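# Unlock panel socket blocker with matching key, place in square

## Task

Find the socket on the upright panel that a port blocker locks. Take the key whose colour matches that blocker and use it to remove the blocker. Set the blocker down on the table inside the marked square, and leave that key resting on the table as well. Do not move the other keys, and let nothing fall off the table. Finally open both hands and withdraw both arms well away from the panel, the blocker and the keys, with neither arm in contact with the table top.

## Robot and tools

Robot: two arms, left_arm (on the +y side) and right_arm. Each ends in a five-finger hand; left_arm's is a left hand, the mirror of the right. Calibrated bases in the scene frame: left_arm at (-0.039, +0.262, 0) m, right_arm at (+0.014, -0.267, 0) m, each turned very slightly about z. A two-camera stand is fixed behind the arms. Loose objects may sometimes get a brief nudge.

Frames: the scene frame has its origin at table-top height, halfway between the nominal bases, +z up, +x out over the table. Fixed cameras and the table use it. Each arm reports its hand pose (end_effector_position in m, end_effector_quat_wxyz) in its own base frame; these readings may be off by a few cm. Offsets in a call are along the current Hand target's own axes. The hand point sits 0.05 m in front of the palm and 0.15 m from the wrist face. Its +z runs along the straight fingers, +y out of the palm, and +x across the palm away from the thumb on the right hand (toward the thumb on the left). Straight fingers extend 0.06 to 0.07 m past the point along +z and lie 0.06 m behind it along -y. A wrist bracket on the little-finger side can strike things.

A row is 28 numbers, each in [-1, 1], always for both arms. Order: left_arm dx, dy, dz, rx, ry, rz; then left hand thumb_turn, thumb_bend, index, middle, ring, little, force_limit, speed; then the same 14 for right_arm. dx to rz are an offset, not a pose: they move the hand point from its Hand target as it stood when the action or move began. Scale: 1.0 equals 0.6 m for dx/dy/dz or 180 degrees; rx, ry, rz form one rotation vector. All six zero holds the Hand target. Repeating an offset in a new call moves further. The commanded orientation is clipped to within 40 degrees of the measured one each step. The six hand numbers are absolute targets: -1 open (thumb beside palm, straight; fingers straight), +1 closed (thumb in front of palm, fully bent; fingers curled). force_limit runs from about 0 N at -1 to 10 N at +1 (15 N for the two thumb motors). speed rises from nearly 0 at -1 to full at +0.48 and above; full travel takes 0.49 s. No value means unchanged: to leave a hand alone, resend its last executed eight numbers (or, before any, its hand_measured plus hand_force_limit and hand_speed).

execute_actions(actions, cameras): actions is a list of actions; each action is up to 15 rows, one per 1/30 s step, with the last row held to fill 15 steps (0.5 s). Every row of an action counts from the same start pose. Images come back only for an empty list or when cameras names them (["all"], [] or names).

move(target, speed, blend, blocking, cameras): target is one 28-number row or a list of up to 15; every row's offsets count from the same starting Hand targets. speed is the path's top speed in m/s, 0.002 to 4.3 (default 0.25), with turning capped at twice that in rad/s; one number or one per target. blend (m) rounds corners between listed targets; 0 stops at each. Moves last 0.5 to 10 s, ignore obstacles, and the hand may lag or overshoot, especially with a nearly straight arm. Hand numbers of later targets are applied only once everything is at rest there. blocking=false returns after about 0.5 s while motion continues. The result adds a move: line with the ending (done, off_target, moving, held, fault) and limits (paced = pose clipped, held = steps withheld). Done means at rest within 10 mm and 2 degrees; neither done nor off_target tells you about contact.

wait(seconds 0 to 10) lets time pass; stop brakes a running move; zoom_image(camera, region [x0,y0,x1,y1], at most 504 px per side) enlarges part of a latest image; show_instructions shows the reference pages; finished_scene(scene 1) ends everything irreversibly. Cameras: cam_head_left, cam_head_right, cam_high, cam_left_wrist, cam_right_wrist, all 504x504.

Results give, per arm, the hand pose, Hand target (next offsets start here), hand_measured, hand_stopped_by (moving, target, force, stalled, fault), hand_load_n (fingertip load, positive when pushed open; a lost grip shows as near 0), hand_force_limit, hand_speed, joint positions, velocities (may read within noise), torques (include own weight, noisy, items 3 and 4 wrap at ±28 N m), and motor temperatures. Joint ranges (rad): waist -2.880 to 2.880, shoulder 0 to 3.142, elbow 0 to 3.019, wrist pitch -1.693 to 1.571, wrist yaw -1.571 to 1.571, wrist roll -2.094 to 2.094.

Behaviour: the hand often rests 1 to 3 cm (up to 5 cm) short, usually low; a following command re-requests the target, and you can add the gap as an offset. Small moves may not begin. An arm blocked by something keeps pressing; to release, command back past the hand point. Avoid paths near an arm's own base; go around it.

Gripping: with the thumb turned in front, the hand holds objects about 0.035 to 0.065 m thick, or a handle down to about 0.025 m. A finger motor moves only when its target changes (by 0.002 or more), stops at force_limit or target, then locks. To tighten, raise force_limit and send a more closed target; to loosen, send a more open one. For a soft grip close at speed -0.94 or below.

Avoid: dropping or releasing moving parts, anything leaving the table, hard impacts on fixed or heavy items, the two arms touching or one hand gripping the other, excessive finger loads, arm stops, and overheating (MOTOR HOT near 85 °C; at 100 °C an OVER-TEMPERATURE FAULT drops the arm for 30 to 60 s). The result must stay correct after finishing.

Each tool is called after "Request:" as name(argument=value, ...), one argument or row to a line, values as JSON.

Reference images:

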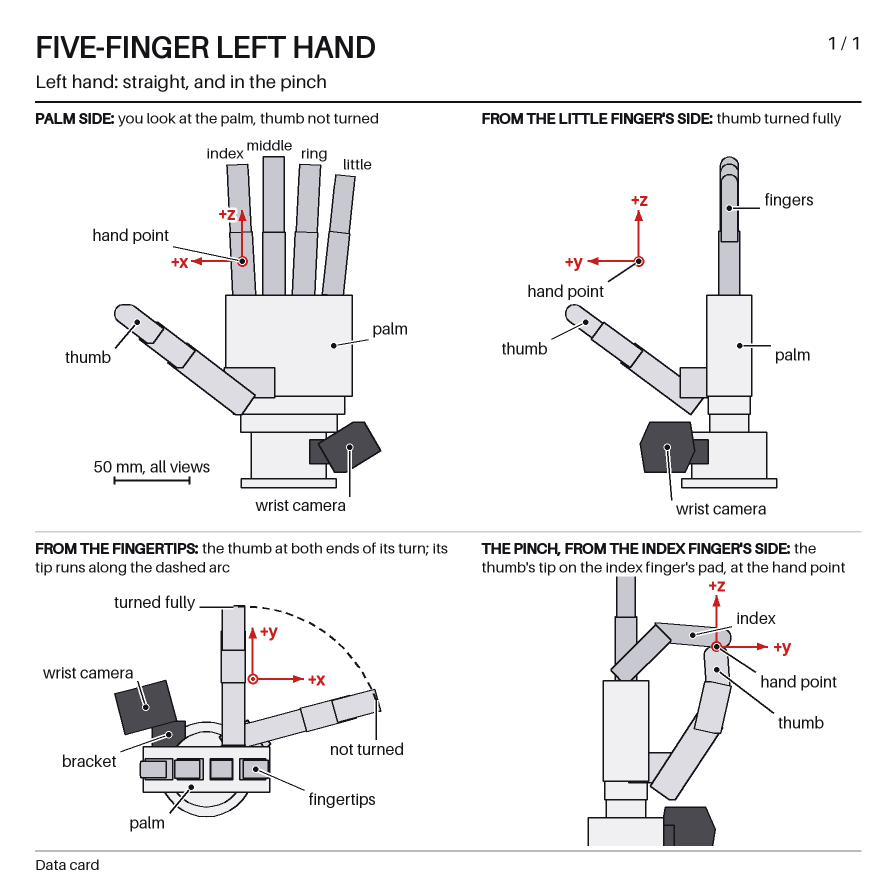

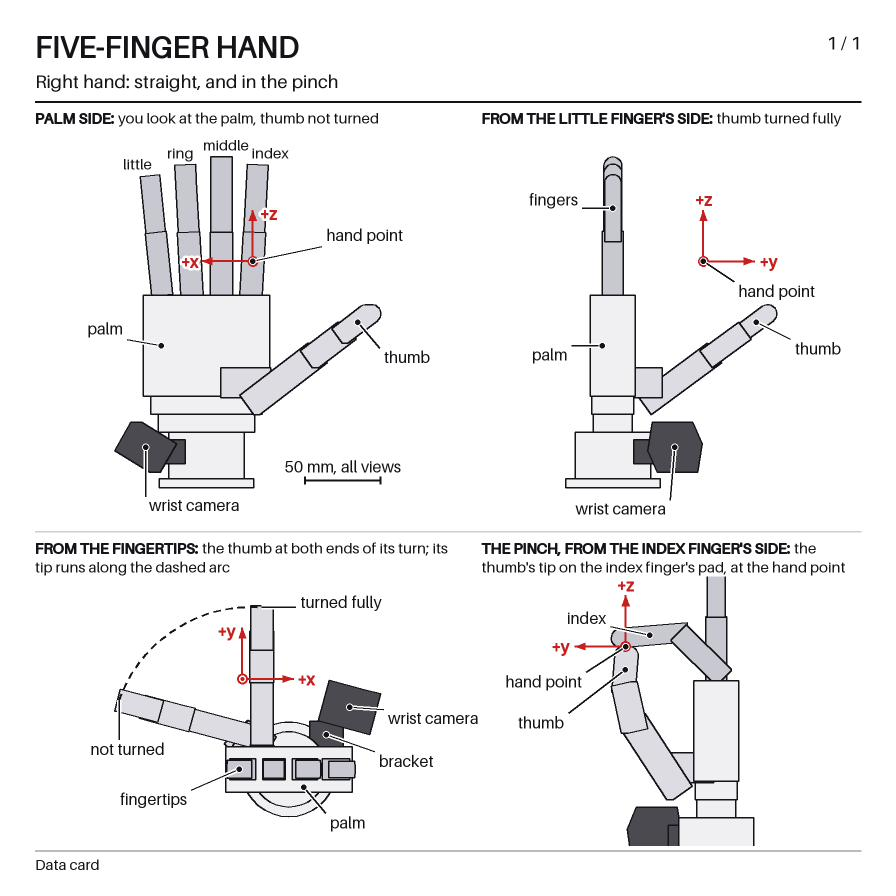

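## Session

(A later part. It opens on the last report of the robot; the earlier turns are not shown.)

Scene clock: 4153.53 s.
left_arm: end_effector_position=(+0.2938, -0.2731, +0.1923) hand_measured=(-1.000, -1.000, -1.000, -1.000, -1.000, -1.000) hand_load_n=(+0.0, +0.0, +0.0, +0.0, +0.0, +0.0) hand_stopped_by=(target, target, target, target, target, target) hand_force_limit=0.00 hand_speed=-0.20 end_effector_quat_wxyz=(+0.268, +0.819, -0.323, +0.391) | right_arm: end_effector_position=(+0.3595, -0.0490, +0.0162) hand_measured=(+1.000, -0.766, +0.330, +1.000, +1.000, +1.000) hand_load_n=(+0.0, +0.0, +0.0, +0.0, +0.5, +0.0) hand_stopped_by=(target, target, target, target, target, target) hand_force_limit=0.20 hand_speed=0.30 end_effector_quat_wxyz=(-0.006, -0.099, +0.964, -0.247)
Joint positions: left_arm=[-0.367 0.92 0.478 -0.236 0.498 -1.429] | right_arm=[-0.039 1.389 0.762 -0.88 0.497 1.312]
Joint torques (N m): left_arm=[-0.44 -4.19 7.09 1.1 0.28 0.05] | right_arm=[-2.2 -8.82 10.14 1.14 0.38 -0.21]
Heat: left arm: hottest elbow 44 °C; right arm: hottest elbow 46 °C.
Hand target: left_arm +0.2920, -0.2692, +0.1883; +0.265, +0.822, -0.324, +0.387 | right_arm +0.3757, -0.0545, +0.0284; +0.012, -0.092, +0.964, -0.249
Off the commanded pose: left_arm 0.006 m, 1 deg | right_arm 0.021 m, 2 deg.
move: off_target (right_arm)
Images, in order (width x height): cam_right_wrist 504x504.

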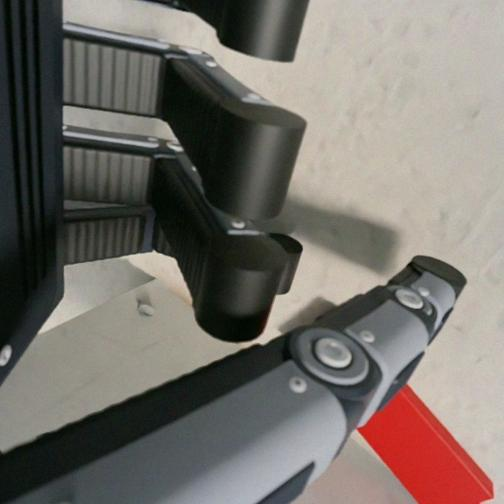

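Request:
move(
  target=[0,0,0,0,0,0,-1,-1,-1,-1,-1,-1,0,-0.2,-0.01907,0.05715,-0.03292,0.00093,-0.00437,0.00243,1.0,-0.765,0.33,1,1,1,0.2,0.3],
  speed=0.05,
  cameras=["cam_right_wrist","cam_head_left"],
)

Request:
zoom_image(
  camera="cam_head_left",
  region=[360, 210, 440, 290],
)

Request:
zoom_image(
  camera="cam_right_wrist",
  region=[220, 220, 500, 500],
)

Scene clock: 4160.50 s.
left_arm: end_effector_position=(+0.2938, -0.2731, +0.1923) hand_measured=(-1.000, -1.000, -1.000, -1.000, -1.000, -1.000) hand_load_n=(+0.0, +0.0, +0.0, +0.0, +0.0, +0.0) hand_stopped_by=(target, target, target, target, target, target) hand_force_limit=0.00 hand_speed=-0.20 end_effector_quat_wxyz=(+0.268, +0.819, -0.323, +0.391) | right_arm: end_effector_position=(+0.3610, -0.0190, +0.0167) hand_measured=(+1.000, -0.766, +0.330, +1.000, +1.000, +1.000) hand_load_n=(+0.0, +0.0, +0.0, +0.0, +0.0, +0.0) hand_stopped_by=(target, target, target, target, target, target) hand_force_limit=0.20 hand_speed=0.30 end_effector_quat_wxyz=(+0.003, -0.092, +0.964, -0.248)
Joint positions: left_arm=[-0.367 0.92 0.478 -0.236 0.498 -1.429] | right_arm=[0.051 1.389 0.762 -0.913 0.5 1.424]
Joint torques (N m): left_arm=[-0.38 -4.19 7.1 1.11 0.28 0.04] | right_arm=[1.38 -7.59 10.93 0.31 0.56 -0.01]
Heat: left arm: hottest elbow 44 °C; right arm: hottest elbow 46 °C.
Hand target: left_arm +0.2920, -0.2692, +0.1883; +0.265, +0.822, -0.324, +0.387 | right_arm +0.3797, -0.0134, +0.0289; +0.020, -0.090, +0.964, -0.250
Off the commanded pose: left_arm 0.006 m, 1 deg | right_arm 0.023 m, 2 deg.
move: off_target (right_arm)
Images, in order (width x height): cam_head_left 504x504, cam_right_wrist 504x504.

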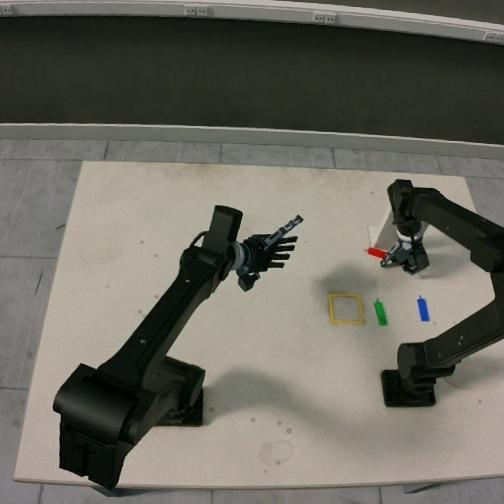

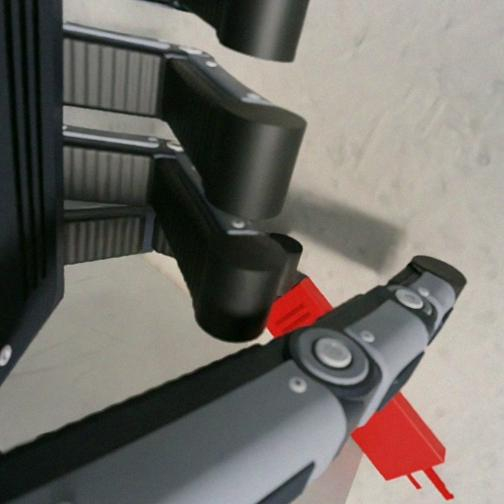

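Scaled by 6.300 from the camera's 504x504 image, which has a finer 720x720 frame.

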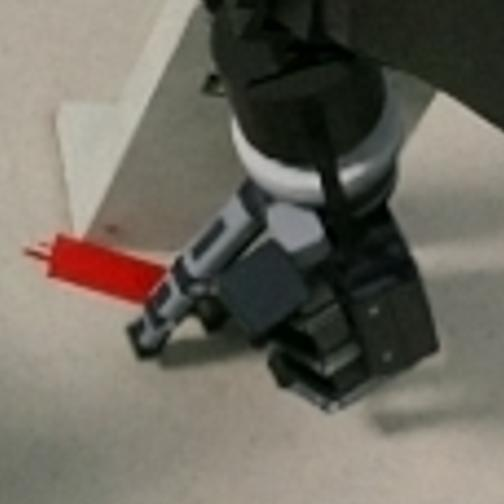

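Scaled by 1.800 from the camera's 504x504 image, which has a finer 720x720 frame.

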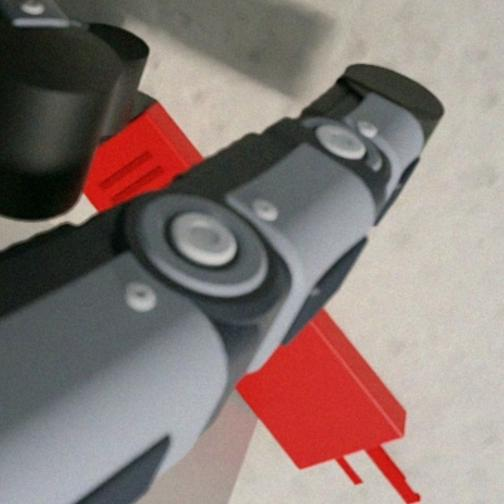

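Request:
move(
  target=[0,0,0,0,0,0,-1,-1,-1,-1,-1,-1,0,-0.2,0.00238,0.02141,-0.01166,-0.00117,0.00547,-0.00304,1.0,-0.765,0.33,1,1,1,0.2,0.3],
  speed=0.04,
  cameras=["cam_right_wrist","cam_head_left"],
)

Request:
zoom_image(
  camera="cam_head_left",
  region=[350, 210, 430, 290],
)

Request:
zoom_image(
  camera="cam_right_wrist",
  region=[220, 220, 500, 500],
)

Scene clock: 4188.63 s.
left_arm: end_effector_position=(+0.2938, -0.2731, +0.1923) hand_measured=(-1.000, -1.000, -1.000, -1.000, -1.000, -1.000) hand_load_n=(+0.0, -0.5, +0.0, +0.0, +0.0, +0.0) hand_stopped_by=(target, target, target, target, target, target) hand_force_limit=0.00 hand_speed=-0.20 end_effector_quat_wxyz=(+0.268, +0.819, -0.323, +0.391) | right_arm: end_effector_position=(+0.3559, -0.0059, +0.0179) hand_measured=(+1.000, -0.766, +0.330, +1.000, +1.000, +1.000) hand_load_n=(+0.0, +0.0, +0.0, +0.0, +0.0, +0.0) hand_stopped_by=(target, target, target, target, target, target) hand_force_limit=0.20 hand_speed=0.30 end_effector_quat_wxyz=(-0.005, -0.094, +0.964, -0.248)
Joint positions: left_arm=[-0.367 0.92 0.478 -0.236 0.498 -1.429] | right_arm=[0.092 1.392 0.77 -0.957 0.501 1.47]
Joint torques (N m): left_arm=[-0.32 -4.25 7.12 1.14 0.29 0.05] | right_arm=[1.38 -6.48 11.89 0.34 0.57 0.02]
Heat: left arm: hottest elbow 44 °C; right arm: hottest elbow 46 °C.
Hand target: left_arm +0.2920, -0.2692, +0.1883; +0.265, +0.822, -0.324, +0.387 | right_arm +0.3756, +0.0006, +0.0288; +0.010, -0.092, +0.964, -0.249
Off the commanded pose: left_arm 0.006 m, 1 deg | right_arm 0.023 m, 2 deg.
move: off_target (right_arm)
Images, in order (width x height): cam_head_left 504x504, cam_right_wrist 504x504.

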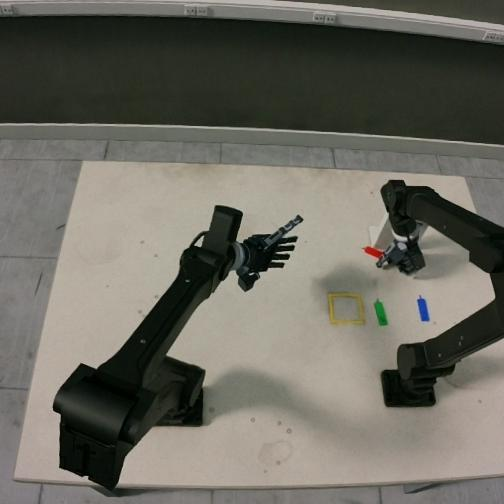

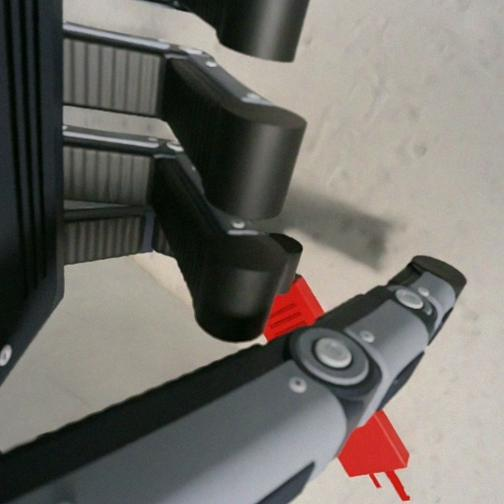

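Scaled by 6.300 from the camera's 504x504 image, which has a finer 720x720 frame.

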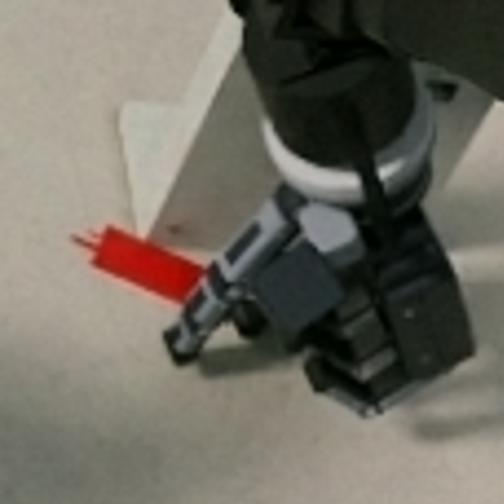

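Scaled by 1.800 from the camera's 504x504 image, which has a finer 720x720 frame.

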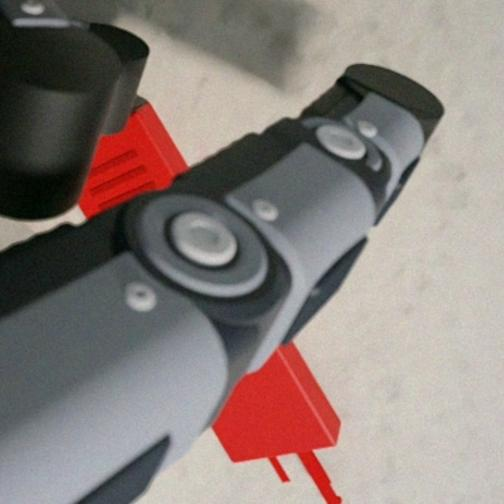

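Request:
move(
  target=[0,0,0,0,0,0,-1,-1,-1,-1,-1,-1,0,-0.2,0.00326,0.02555,-0.01111,-0.00116,0.00547,-0.00304,1.0,-0.765,0.33,1,1,1,0.2,0.3],
  speed=0.04,
  cameras=["cam_right_wrist","cam_head_left"],
)

Request:
zoom_image(
  camera="cam_head_left",
  region=[350, 210, 430, 290],
)

Request:
zoom_image(
  camera="cam_right_wrist",
  region=[220, 220, 500, 500],
)

Scene clock: 4196.37 s.
left_arm: end_effector_position=(+0.2938, -0.2731, +0.1923) hand_measured=(-1.000, -1.000, -1.000, -1.000, -1.000, -1.000) hand_load_n=(+0.0, +0.0, +0.0, +0.0, +0.0, +0.0) hand_stopped_by=(target, target, target, target, target, target) hand_force_limit=0.00 hand_speed=-0.20 end_effector_quat_wxyz=(+0.268, +0.819, -0.323, +0.391) | right_arm: end_effector_position=(+0.3513, +0.0088, +0.0168) hand_measured=(+1.000, -0.766, +0.330, +1.000, +1.000, +1.000) hand_load_n=(+0.0, +0.0, -0.5, +0.0, +0.0, +0.0) hand_stopped_by=(target, target, target, target, target, target) hand_force_limit=0.20 hand_speed=0.30 end_effector_quat_wxyz=(-0.015, -0.097, +0.964, -0.249)
Joint positions: left_arm=[-0.367 0.92 0.478 -0.236 0.498 -1.429] | right_arm=[0.138 1.405 0.78 -1 0.501 1.523]
Joint torques (N m): left_arm=[-0.26 -4.19 7.09 1.1 0.28 0.04] | right_arm=[1.38 -7.47 11.44 0.06 0.45 0.02]
Heat: left arm: hottest elbow 44 °C; right arm: hottest elbow 46 °C.
Hand target: left_arm +0.2920, -0.2692, +0.1883; +0.265, +0.822, -0.324, +0.387 | right_arm +0.3706, +0.0166, +0.0272; +0.000, -0.095, +0.964, -0.248
Off the commanded pose: left_arm 0.006 m, 1 deg | right_arm 0.023 m, 2 deg.
move: off_target (right_arm)
Images, in order (width x height): cam_head_left 504x504, cam_right_wrist 504x504.

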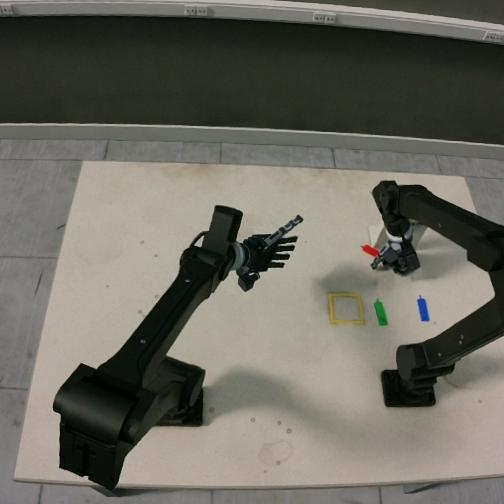

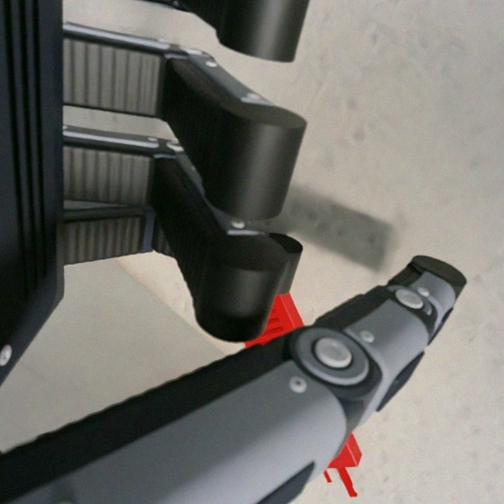

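Scaled by 6.300 from the camera's 504x504 image, which has a finer 720x720 frame.

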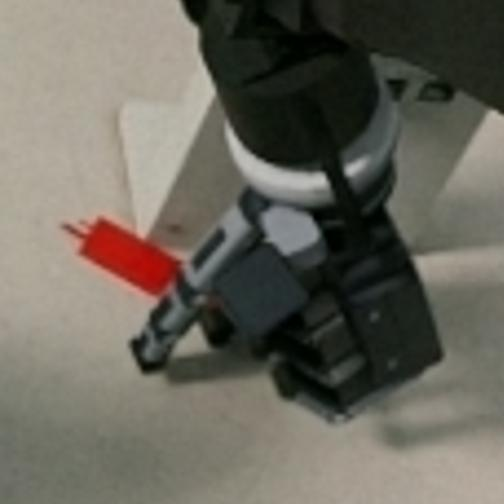

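Scaled by 1.800 from the camera's 504x504 image, which has a finer 720x720 frame.

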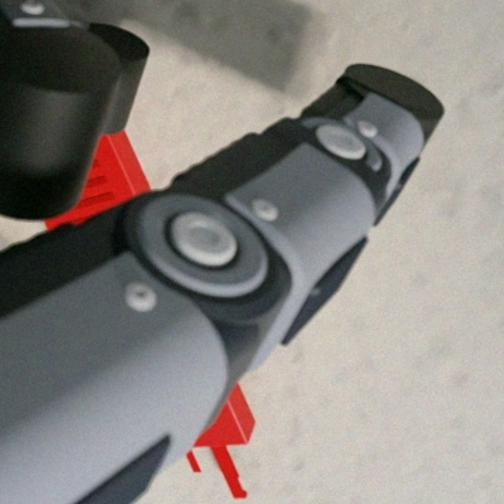

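Request:
move(
  target=[
    [0,0,0,0,0,0,-1,-1,-1,-1,-1,-1,0,-0.2,0.00824,-0.03865,0.02151,0,0,0,1.0,-0.765,0.33,1,1,1,0.2,0.3],
    [0,0,0,0,0,0,-1,-1,-1,-1,-1,-1,0,-0.2,0.00497,-0.03926,0.02167,0.00047,-0.00219,0.00122,1.0,-0.765,0.33,1,1,1,0.2,0.3],
    [0,0,0,0,0,0,-1,-1,-1,-1,-1,-1,0,-0.2,-0.00108,0.02145,-0.00983,-0.00058,0.00273,-0.00152,1.0,-0.765,0.33,1,1,1,0.2,0.3],
  ],
  speed=0.05,
  cameras=["cam_right_wrist","cam_head_left"],
)

Request:
zoom_image(
  camera="cam_head_left",
  region=[350, 210, 430, 290],
)

Request:
zoom_image(
  camera="cam_right_wrist",
  region=[220, 220, 500, 500],
)

Scene clock: 4217.70 s.
left_arm: end_effector_position=(+0.2938, -0.2731, +0.1923) hand_measured=(-1.000, -1.000, -1.000, -1.000, -1.000, -1.000) hand_load_n=(+0.0, +0.0, +0.0, +0.0, +0.0, +0.0) hand_stopped_by=(target, target, target, target, target, target) hand_force_limit=0.00 hand_speed=-0.20 end_effector_quat_wxyz=(+0.268, +0.819, -0.323, +0.391) | right_arm: end_effector_position=(+0.3499, +0.0222, +0.0162) hand_measured=(+1.000, -0.766, +0.330, +1.000, +1.000, +1.000) hand_load_n=(+0.0, +0.0, +0.0, +0.0, +0.0, +0.0) hand_stopped_by=(target, target, target, target, target, target) hand_force_limit=0.20 hand_speed=0.30 end_effector_quat_wxyz=(-0.019, -0.098, +0.963, -0.249)
Joint positions: left_arm=[-0.367 0.92 0.478 -0.236 0.498 -1.429] | right_arm=[0.178 1.418 0.792 -1.029 0.498 1.568]
Joint torques (N m): left_arm=[-0.44 -4.31 7.1 1.14 0.28 0.04] | right_arm=[1.96 -6.95 11.44 0.13 0.44 0.11]
Heat: left arm: hottest elbow 44 °C; right arm: hottest elbow 45 °C.
Hand target: left_arm +0.2920, -0.2692, +0.1883; +0.265, +0.822, -0.324, +0.387 | right_arm +0.3687, +0.0306, +0.0263; -0.004, -0.096, +0.964, -0.248
Off the commanded pose: left_arm 0.006 m, 1 deg | right_arm 0.023 m, 2 deg.
move: off_target (right_arm)
Images, in order (width x height): cam_head_left 504x504, cam_right_wrist 504x504.

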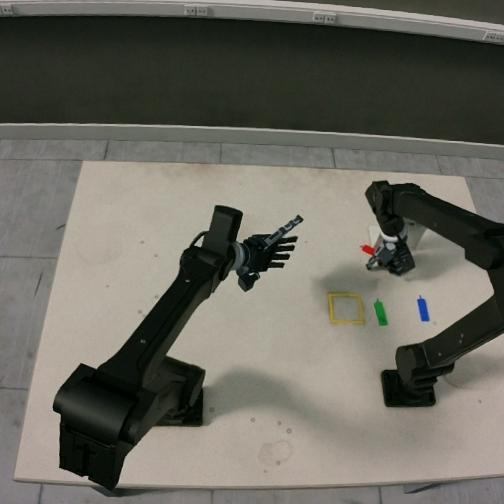

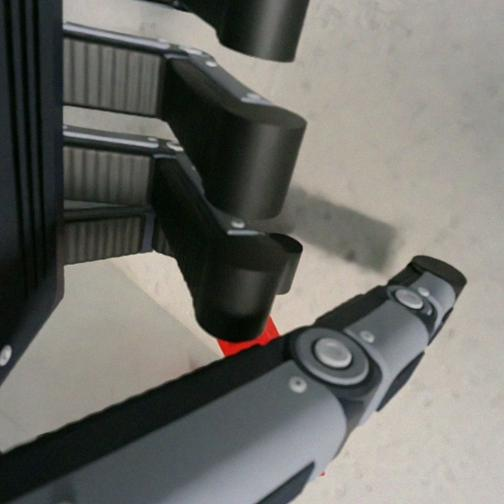

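Scaled by 6.300 from the camera's 504x504 image, which has a finer 720x720 frame.

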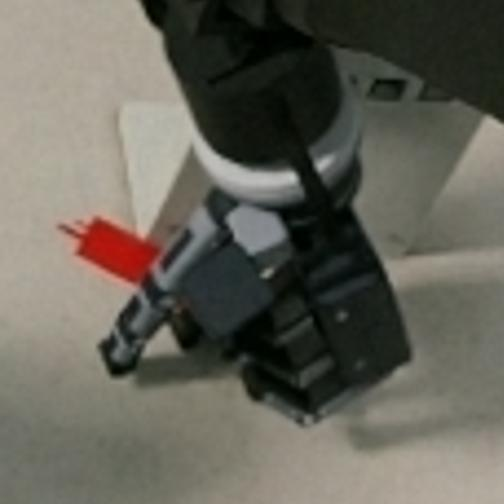

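Scaled by 1.800 from the camera's 504x504 image, which has a finer 720x720 frame.

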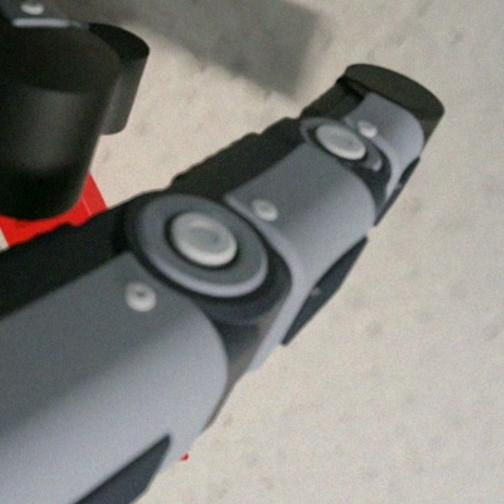

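Request:
move(
  target=[
    [0,0,0,0,0,0,-1,-1,-1,-1,-1,-1,0,-0.2,0.01315,-0.06168,0.0344,0,0,0,1.0,-0.765,0.33,1,1,1,0.2,0.3],
    [0,0,0,0,0,0,-1,-1,-1,-1,-1,-1,0,-0.2,0.00825,-0.06262,0.0346,0.0007,-0.00328,0.00183,1.0,-0.765,0.33,1,1,1,0.2,0.3],
  ],
  speed=0.08,
  cameras=["cam_right_wrist"],
)

Request:
zoom_image(
  camera="cam_right_wrist",
  region=[220, 220, 500, 500],
)

Scene clock: 4243.43 s.
left_arm: end_effector_position=(+0.2938, -0.2731, +0.1923) hand_measured=(-1.000, -1.000, -1.000, -1.000, -1.000, -1.000) hand_load_n=(+0.0, +0.0, +0.5, +0.0, +0.0, +0.0) hand_stopped_by=(target, target, target, target, target, target) hand_force_limit=0.00 hand_speed=-0.20 end_effector_quat_wxyz=(+0.268, +0.819, -0.323, +0.391) | right_arm: end_effector_position=(+0.3608, -0.0083, +0.0161) hand_measured=(+1.000, -0.766, +0.330, +1.000, +1.000, +1.000) hand_load_n=(+0.0, +0.0, +0.0, +0.0, +0.0, +0.0) hand_stopped_by=(target, target, target, target, target, target) hand_force_limit=0.20 hand_speed=0.30 end_effector_quat_wxyz=(-0.014, -0.101, +0.963, -0.249)
Joint positions: left_arm=[-0.367 0.92 0.478 -0.236 0.498 -1.429] | right_arm=[0.084 1.418 0.792 -0.964 0.503 1.451]
Joint torques (N m): left_arm=[-0.44 -4.19 7.06 1.11 0.28 0.05] | right_arm=[-1.55 -8.53 8.9 0.95 0.51 -0.25]
Heat: left arm: hottest elbow 44 °C; right arm: hottest elbow 44 °C.
Hand target: left_arm +0.2920, -0.2692, +0.1883; +0.265, +0.822, -0.324, +0.387 | right_arm +0.3717, -0.0124, +0.0263; +0.002, -0.094, +0.964, -0.248
Off the commanded pose: left_arm 0.006 m, 1 deg | right_arm 0.016 m, 2 deg.
move: off_target (right_arm)
Images, in order (width x height): cam_right_wrist 504x504.

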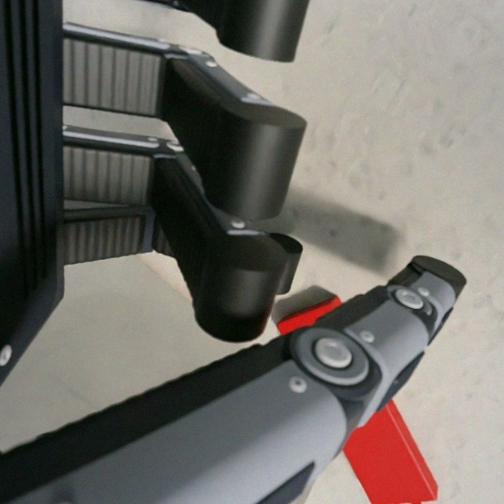

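Scaled by 1.800 from the camera's 504x504 image, which has a finer 720x720 frame.

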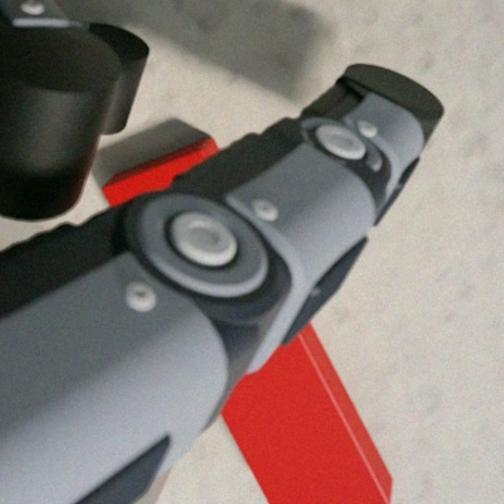

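Request:
move(
  target=[0,0,0,0,0,0,-1,-1,-1,-1,-1,-1,0,-0.2,-0.01078,0.05084,-0.02827,0,0,0,1.0,-0.765,0.33,1,1,1,0.2,0.3],
  speed=0.05,
  cameras=["cam_right_wrist","cam_head_left"],
)

Request:
zoom_image(
  camera="cam_head_left",
  region=[340, 210, 420, 290],
)

Request:
zoom_image(
  camera="cam_right_wrist",
  region=[220, 220, 500, 500],
)

Scene clock: 4253.07 s.
left_arm: end_effector_position=(+0.2938, -0.2731, +0.1923) hand_measured=(-1.000, -1.000, -1.000, -1.000, -1.000, -1.000) hand_load_n=(+0.0, +0.0, +0.0, +0.0, +0.0, +0.0) hand_stopped_by=(target, target, target, target, target, target) hand_force_limit=0.00 hand_speed=-0.20 end_effector_quat_wxyz=(+0.268, +0.819, -0.323, +0.391) | right_arm: end_effector_position=(+0.3555, +0.0154, +0.0163) hand_measured=(+1.000, -0.766, +0.330, +1.000, +1.000, +1.000) hand_load_n=(+0.0, +0.0, +0.0, +0.0, +0.5, +0.0) hand_stopped_by=(target, target, target, target, target, target) hand_force_limit=0.20 hand_speed=0.30 end_effector_quat_wxyz=(-0.013, -0.096, +0.964, -0.249)
Joint positions: left_arm=[-0.367 0.92 0.478 -0.236 0.498 -1.429] | right_arm=[0.157 1.418 0.792 -1.004 0.501 1.544]
Joint torques (N m): left_arm=[-0.38 -4.13 7.1 1.13 0.27 0.05] | right_arm=[1.79 -7.36 10.82 0.18 0.45 0.03]
Heat: left arm: hottest elbow 44 °C; right arm: hottest elbow 44 °C.
Hand target: left_arm +0.2920, -0.2692, +0.1883; +0.265, +0.822, -0.324, +0.387 | right_arm +0.3716, +0.0231, +0.0263; +0.002, -0.095, +0.964, -0.248
Off the commanded pose: left_arm 0.006 m, 1 deg | right_arm 0.020 m, 2 deg.
move: off_target (right_arm)
Images, in order (width x height): cam_head_left 504x504, cam_right_wrist 504x504.

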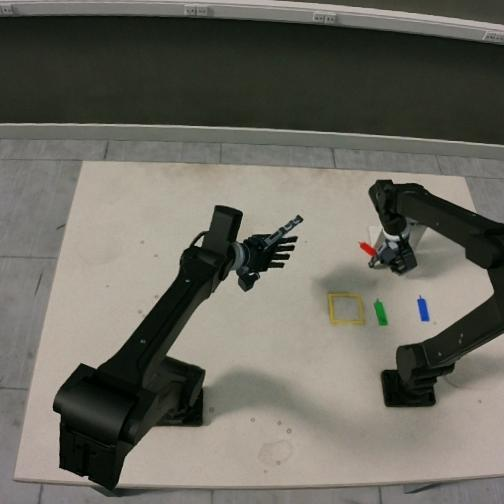

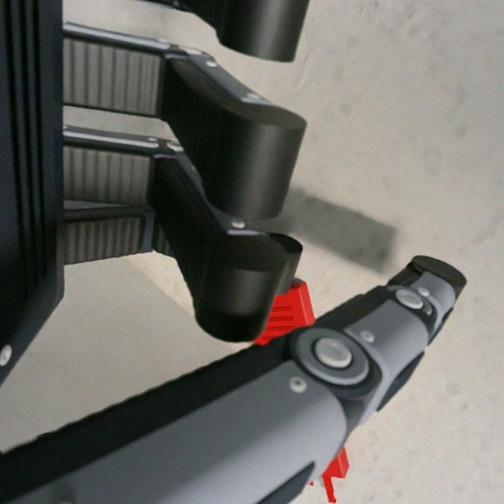

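Scaled by 6.300 from the camera's 504x504 image, which has a finer 720x720 frame.

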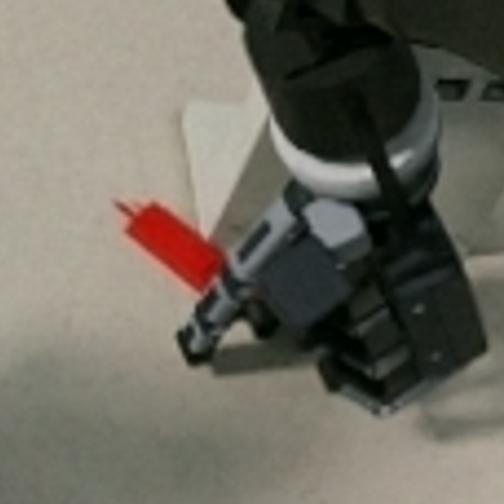

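Scaled by 1.800 from the camera's 504x504 image, which has a finer 720x720 frame.

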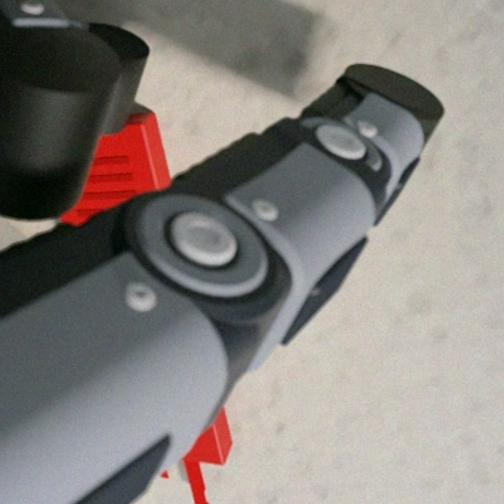

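Request:
move(
  target=[0,0,0,0,0,0,-1,-1,-1,-1,-1,-1,0,-0.2,0.00062,0.02095,-0.0114,-0.00059,0.00273,-0.00152,1.0,-0.765,0.33,1,1,1,0.2,0.3],
  speed=0.05,
  cameras=["cam_right_wrist","cam_head_left"],
)

Request:
zoom_image(
  camera="cam_head_left",
  region=[340, 210, 420, 290],
)

Request:
zoom_image(
  camera="cam_right_wrist",
  region=[220, 220, 500, 500],
)

Scene clock: 4259.67 s.
left_arm: end_effector_position=(+0.2938, -0.2731, +0.1923) hand_measured=(-1.000, -1.000, -1.000, -1.000, -1.000, -1.000) hand_load_n=(+0.0, +0.0, +0.0, +0.0, +0.0, +0.0) hand_stopped_by=(target, target, target, target, target, target) hand_force_limit=0.00 hand_speed=-0.20 end_effector_quat_wxyz=(+0.268, +0.819, -0.323, +0.391) | right_arm: end_effector_position=(+0.3503, +0.0281, +0.0163) hand_measured=(+1.000, -0.766, +0.330, +1.000, +1.000, +1.000) hand_load_n=(+0.0, +0.0, +0.5, +0.0, +0.0, +0.0) hand_stopped_by=(target, target, target, target, target, target) hand_force_limit=0.20 hand_speed=0.30 end_effector_quat_wxyz=(-0.018, -0.097, +0.963, -0.249)
Joint positions: left_arm=[-0.367 0.92 0.478 -0.236 0.498 -1.429] | right_arm=[0.196 1.422 0.796 -1.037 0.497 1.589]
Joint torques (N m): left_arm=[-0.44 -4.19 7.09 1.13 0.28 0.04] | right_arm=[1.55 -7.41 11.21 0.05 0.44 -0.03]
Heat: left arm: hottest elbow 44 °C; right arm: hottest elbow 44 °C.
Hand target: left_arm +0.2920, -0.2692, +0.1883; +0.265, +0.822, -0.324, +0.387 | right_arm +0.3686, +0.0371, +0.0261; -0.003, -0.096, +0.964, -0.248
Off the commanded pose: left_arm 0.006 m, 1 deg | right_arm 0.023 m, 2 deg.
move: off_target (right_arm)
Images, in order (width x height): cam_head_left 504x504, cam_right_wrist 504x504.

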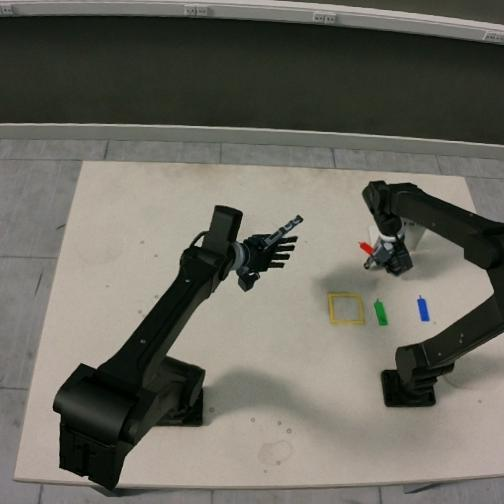

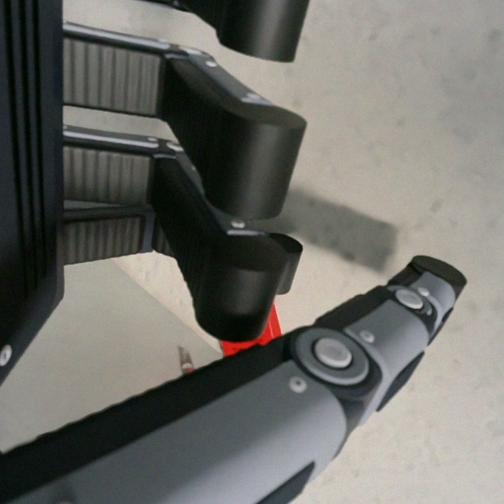

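Scaled by 6.300 from the camera's 504x504 image, which has a finer 720x720 frame.

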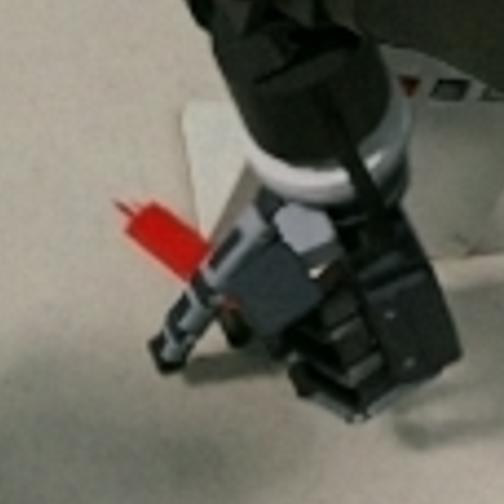

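Scaled by 1.800 from the camera's 504x504 image, which has a finer 720x720 frame.

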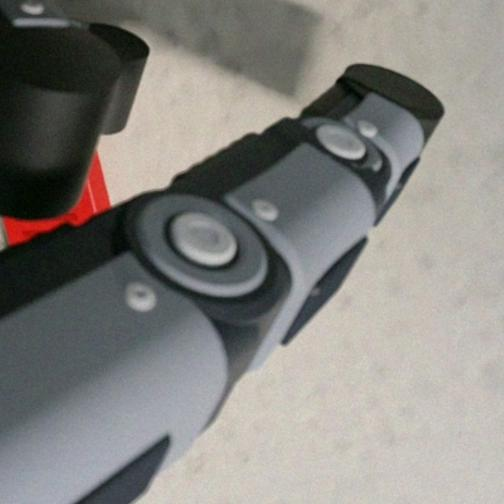

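Request:
move(
  target=[
    [0,0,0,0,0,0,-1,-1,-1,-1,-1,-1,0,-0.2,0.01242,-0.0581,0.03239,0,0,0,1.0,-0.765,0.33,1,1,1,0.2,0.3],
    [0,0,0,0,0,0,-1,-1,-1,-1,-1,-1,0,-0.2,0.01078,-0.05842,0.03247,0.00023,-0.00109,0.00061,1.0,-0.765,0.33,1,1,1,0.2,0.3],
    [0,0,0,0,0,0,-1,-1,-1,-1,-1,-1,0,-0.2,-0.00746,0.00305,-0.00212,0.00082,-0.00383,0.00213,1.0,-0.765,0.33,1,1,1,0.2,0.3],
  ],
  speed=0.06,
  cameras=["cam_right_wrist","cam_head_left"],
)

Request:
zoom_image(
  camera="cam_head_left",
  region=[340, 210, 420, 290],
)

Request:
zoom_image(
  camera="cam_right_wrist",
  region=[220, 220, 500, 500],
)

Scene clock: 4273.73 s.
left_arm: end_effector_position=(+0.2938, -0.2731, +0.1923) hand_measured=(-1.000, -1.000, -1.000, -1.000, -1.000, -1.000) hand_load_n=(+0.0, +0.0, +0.0, +0.0, +0.0, +0.0) hand_stopped_by=(target, target, target, target, target, target) hand_force_limit=0.00 hand_speed=-0.20 end_effector_quat_wxyz=(+0.268, +0.819, -0.323, +0.391) | right_arm: end_effector_position=(+0.3532, +0.0310, +0.0154) hand_measured=(+1.000, -0.766, +0.330, +1.000, +1.000, +1.000) hand_load_n=(+0.0, +0.0, +0.0, +0.0, +0.0, +0.0) hand_stopped_by=(target, target, target, target, target, target) hand_force_limit=0.20 hand_speed=0.30 end_effector_quat_wxyz=(-0.012, -0.096, +0.963, -0.250)
Joint positions: left_arm=[-0.367 0.92 0.478 -0.236 0.498 -1.429] | right_arm=[0.204 1.426 0.796 -1.026 0.499 1.598]
Joint torques (N m): left_arm=[-0.38 -4.19 7.1 1.13 0.28 0.05] | right_arm=[1.2 -6.71 11.55 0.06 0.44 0.01]
Heat: left arm: hottest elbow 44 °C; right arm: hottest elbow 45 °C.
Hand target: left_arm +0.2920, -0.2692, +0.1883; +0.265, +0.822, -0.324, +0.387 | right_arm +0.3726, +0.0400, +0.0261; +0.003, -0.094, +0.964, -0.248
Off the commanded pose: left_arm 0.006 m, 1 deg | right_arm 0.024 m, 2 deg.
move: off_target (right_arm)
Images, in order (width x height): cam_head_left 504x504, cam_right_wrist 504x504.

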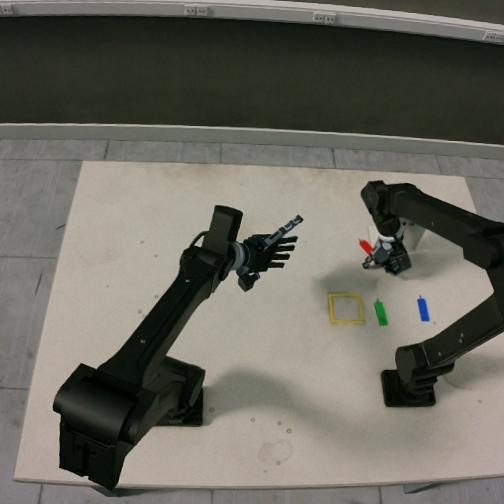

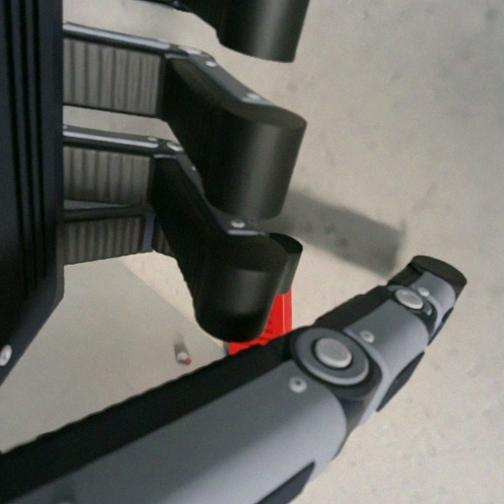

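Scaled by 6.300 from the camera's 504x504 image, which has a finer 720x720 frame.

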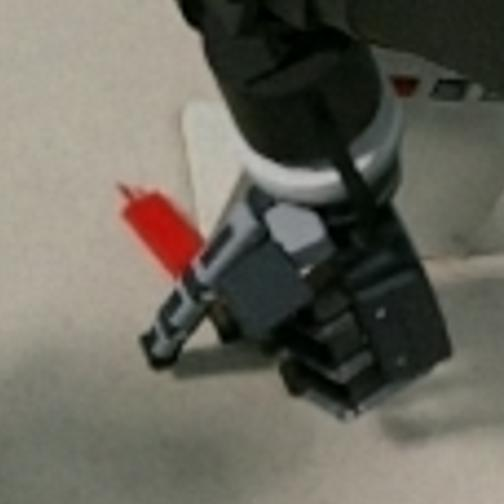

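Scaled by 1.800 from the camera's 504x504 image, which has a finer 720x720 frame.

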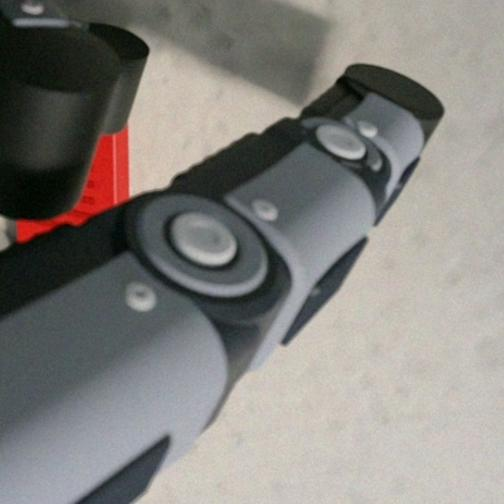

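Request:
move(
  target=[
    [0,0,0,0,0,0,-1,-1,-1,-1,-1,-1,0,-0.2,0.0172,-0.08092,0.04497,0,0,0,1.0,-0.765,0.33,1,1,1,0.2,0.3],
    [0,0,0,0,0,0,-1,-1,-1,-1,-1,-1,0,-0.2,0.00739,-0.08272,0.0455,0.00116,-0.00547,0.00304,1.0,-0.765,0.33,1,1,1,0.2,0.3],
  ],
  speed=0.08,
  cameras=["cam_right_wrist"],
)

Request:
zoom_image(
  camera="cam_right_wrist",
  region=[220, 220, 500, 500],
)

Scene clock: 4301.60 s.
left_arm: end_effector_position=(+0.2938, -0.2731, +0.1923) hand_measured=(-1.000, -1.000, -1.000, -1.000, -1.000, -1.000) hand_load_n=(+0.0, +0.0, +0.0, +0.0, +0.0, +0.0) hand_stopped_by=(target, target, target, target, target, target) hand_force_limit=0.00 hand_speed=-0.20 end_effector_quat_wxyz=(+0.268, +0.819, -0.323, +0.391) | right_arm: end_effector_position=(+0.3707, -0.0119, +0.0176) hand_measured=(+1.000, -0.766, +0.330, +1.000, +1.000, +1.000) hand_load_n=(+0.0, +0.0, +0.5, +0.0, +0.0, +0.0) hand_stopped_by=(target, target, target, target, target, target) hand_force_limit=0.20 hand_speed=0.30 end_effector_quat_wxyz=(+0.000, -0.097, +0.963, -0.250)
Joint positions: left_arm=[-0.367 0.92 0.478 -0.236 0.498 -1.429] | right_arm=[0.072 1.42 0.796 -0.931 0.504 1.437]
Joint torques (N m): left_arm=[-0.38 -4.25 7.08 1.11 0.28 0.04] | right_arm=[-0.97 -9.05 8.65 1.16 0.44 -0.12]
Heat: left arm: hottest elbow 44 °C; right arm: hottest elbow 46 °C.
Hand target: left_arm +0.2920, -0.2692, +0.1883; +0.265, +0.822, -0.324, +0.387 | right_arm +0.3786, -0.0164, +0.0262; +0.013, -0.092, +0.964, -0.249
Off the commanded pose: left_arm 0.006 m, 1 deg | right_arm 0.013 m, 2 deg.
move: off_target (right_arm)
Images, in order (width x height): cam_right_wrist 504x504.

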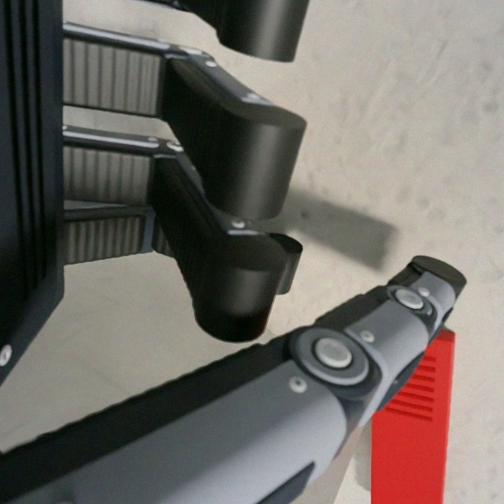

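Scaled by 1.800 from the camera's 504x504 image, which has a finer 720x720 frame.

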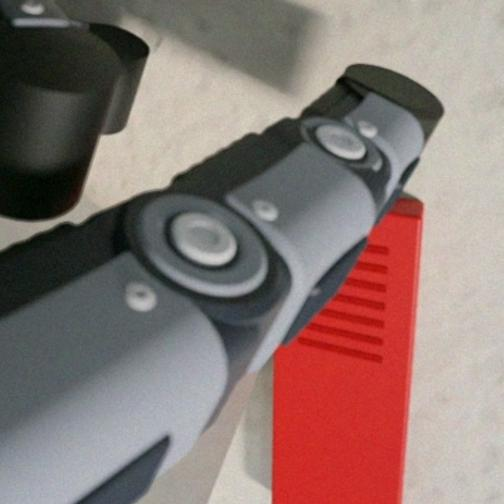

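Request:
move(
  target=[0,0,0,0,0,0,-1,-1,-1,-1,-1,-1,0,-0.2,-0.02788,0.08262,-0.04618,0.00105,-0.00492,0.00274,1.0,-0.765,0.33,1,1,1,0.2,0.3],
  speed=0.05,
  cameras=["cam_right_wrist","cam_head_left"],
)

Request:
zoom_image(
  camera="cam_head_left",
  region=[330, 200, 410, 280],
)

Request:
zoom_image(
  camera="cam_right_wrist",
  region=[220, 220, 500, 500],
)

Scene clock: 4312.27 s.
left_arm: end_effector_position=(+0.2938, -0.2731, +0.1923) hand_measured=(-1.000, -1.000, -1.000, -1.000, -1.000, -1.000) hand_load_n=(+0.0, -0.5, +0.0, +0.0, +0.0, +0.0) hand_stopped_by=(target, target, target, target, target, target) hand_force_limit=0.00 hand_speed=-0.20 end_effector_quat_wxyz=(+0.268, +0.819, -0.323, +0.391) | right_arm: end_effector_position=(+0.3663, +0.0339, +0.0159) hand_measured=(+1.000, -0.766, +0.330, +1.000, +1.000, +1.000) hand_load_n=(+0.0, +0.0, +0.0, +0.0, +0.5, +0.0) hand_stopped_by=(target, target, target, target, target, target) hand_force_limit=0.20 hand_speed=0.30 end_effector_quat_wxyz=(+0.007, -0.091, +0.964, -0.250)
Joint positions: left_arm=[-0.367 0.92 0.478 -0.236 0.498 -1.429] | right_arm=[0.208 1.433 0.803 -0.988 0.504 1.603]
Joint torques (N m): left_arm=[-0.38 -4.19 7.08 1.11 0.29 0.04] | right_arm=[1.32 -6.95 11.19 0.18 0.58 0.05]
Heat: left arm: hottest elbow 44 °C; right arm: hottest elbow 45 °C.
Hand target: left_arm +0.2920, -0.2692, +0.1883; +0.265, +0.822, -0.324, +0.387 | right_arm +0.3846, +0.0425, +0.0261; +0.022, -0.089, +0.964, -0.250
Off the commanded pose: left_arm 0.006 m, 1 deg | right_arm 0.023 m, 2 deg.
move: off_target (right_arm)
Images, in order (width x height): cam_head_left 504x504, cam_right_wrist 504x504.

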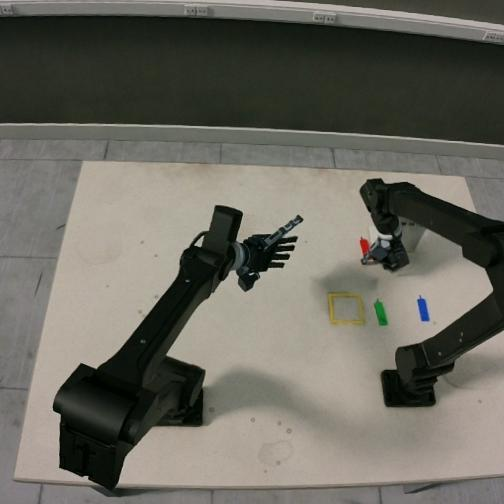

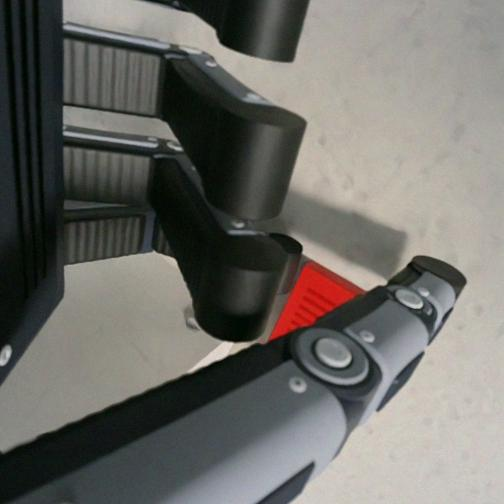

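Scaled by 6.300 from the camera's 504x504 image, which has a finer 720x720 frame.

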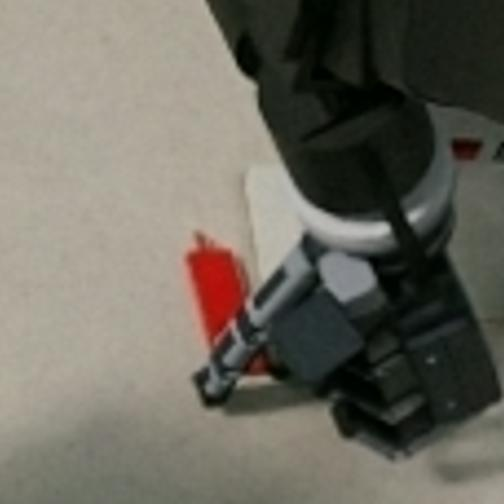

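Scaled by 1.800 from the camera's 504x504 image, which has a finer 720x720 frame.

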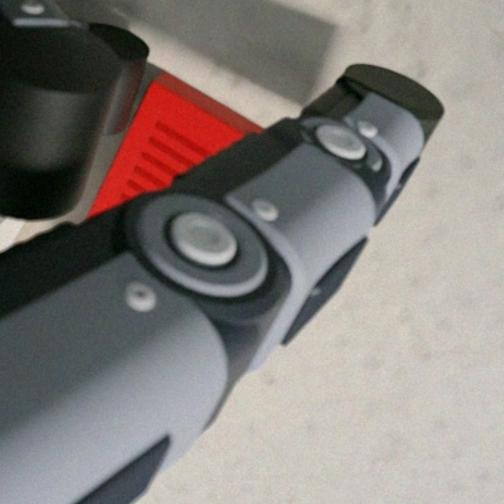

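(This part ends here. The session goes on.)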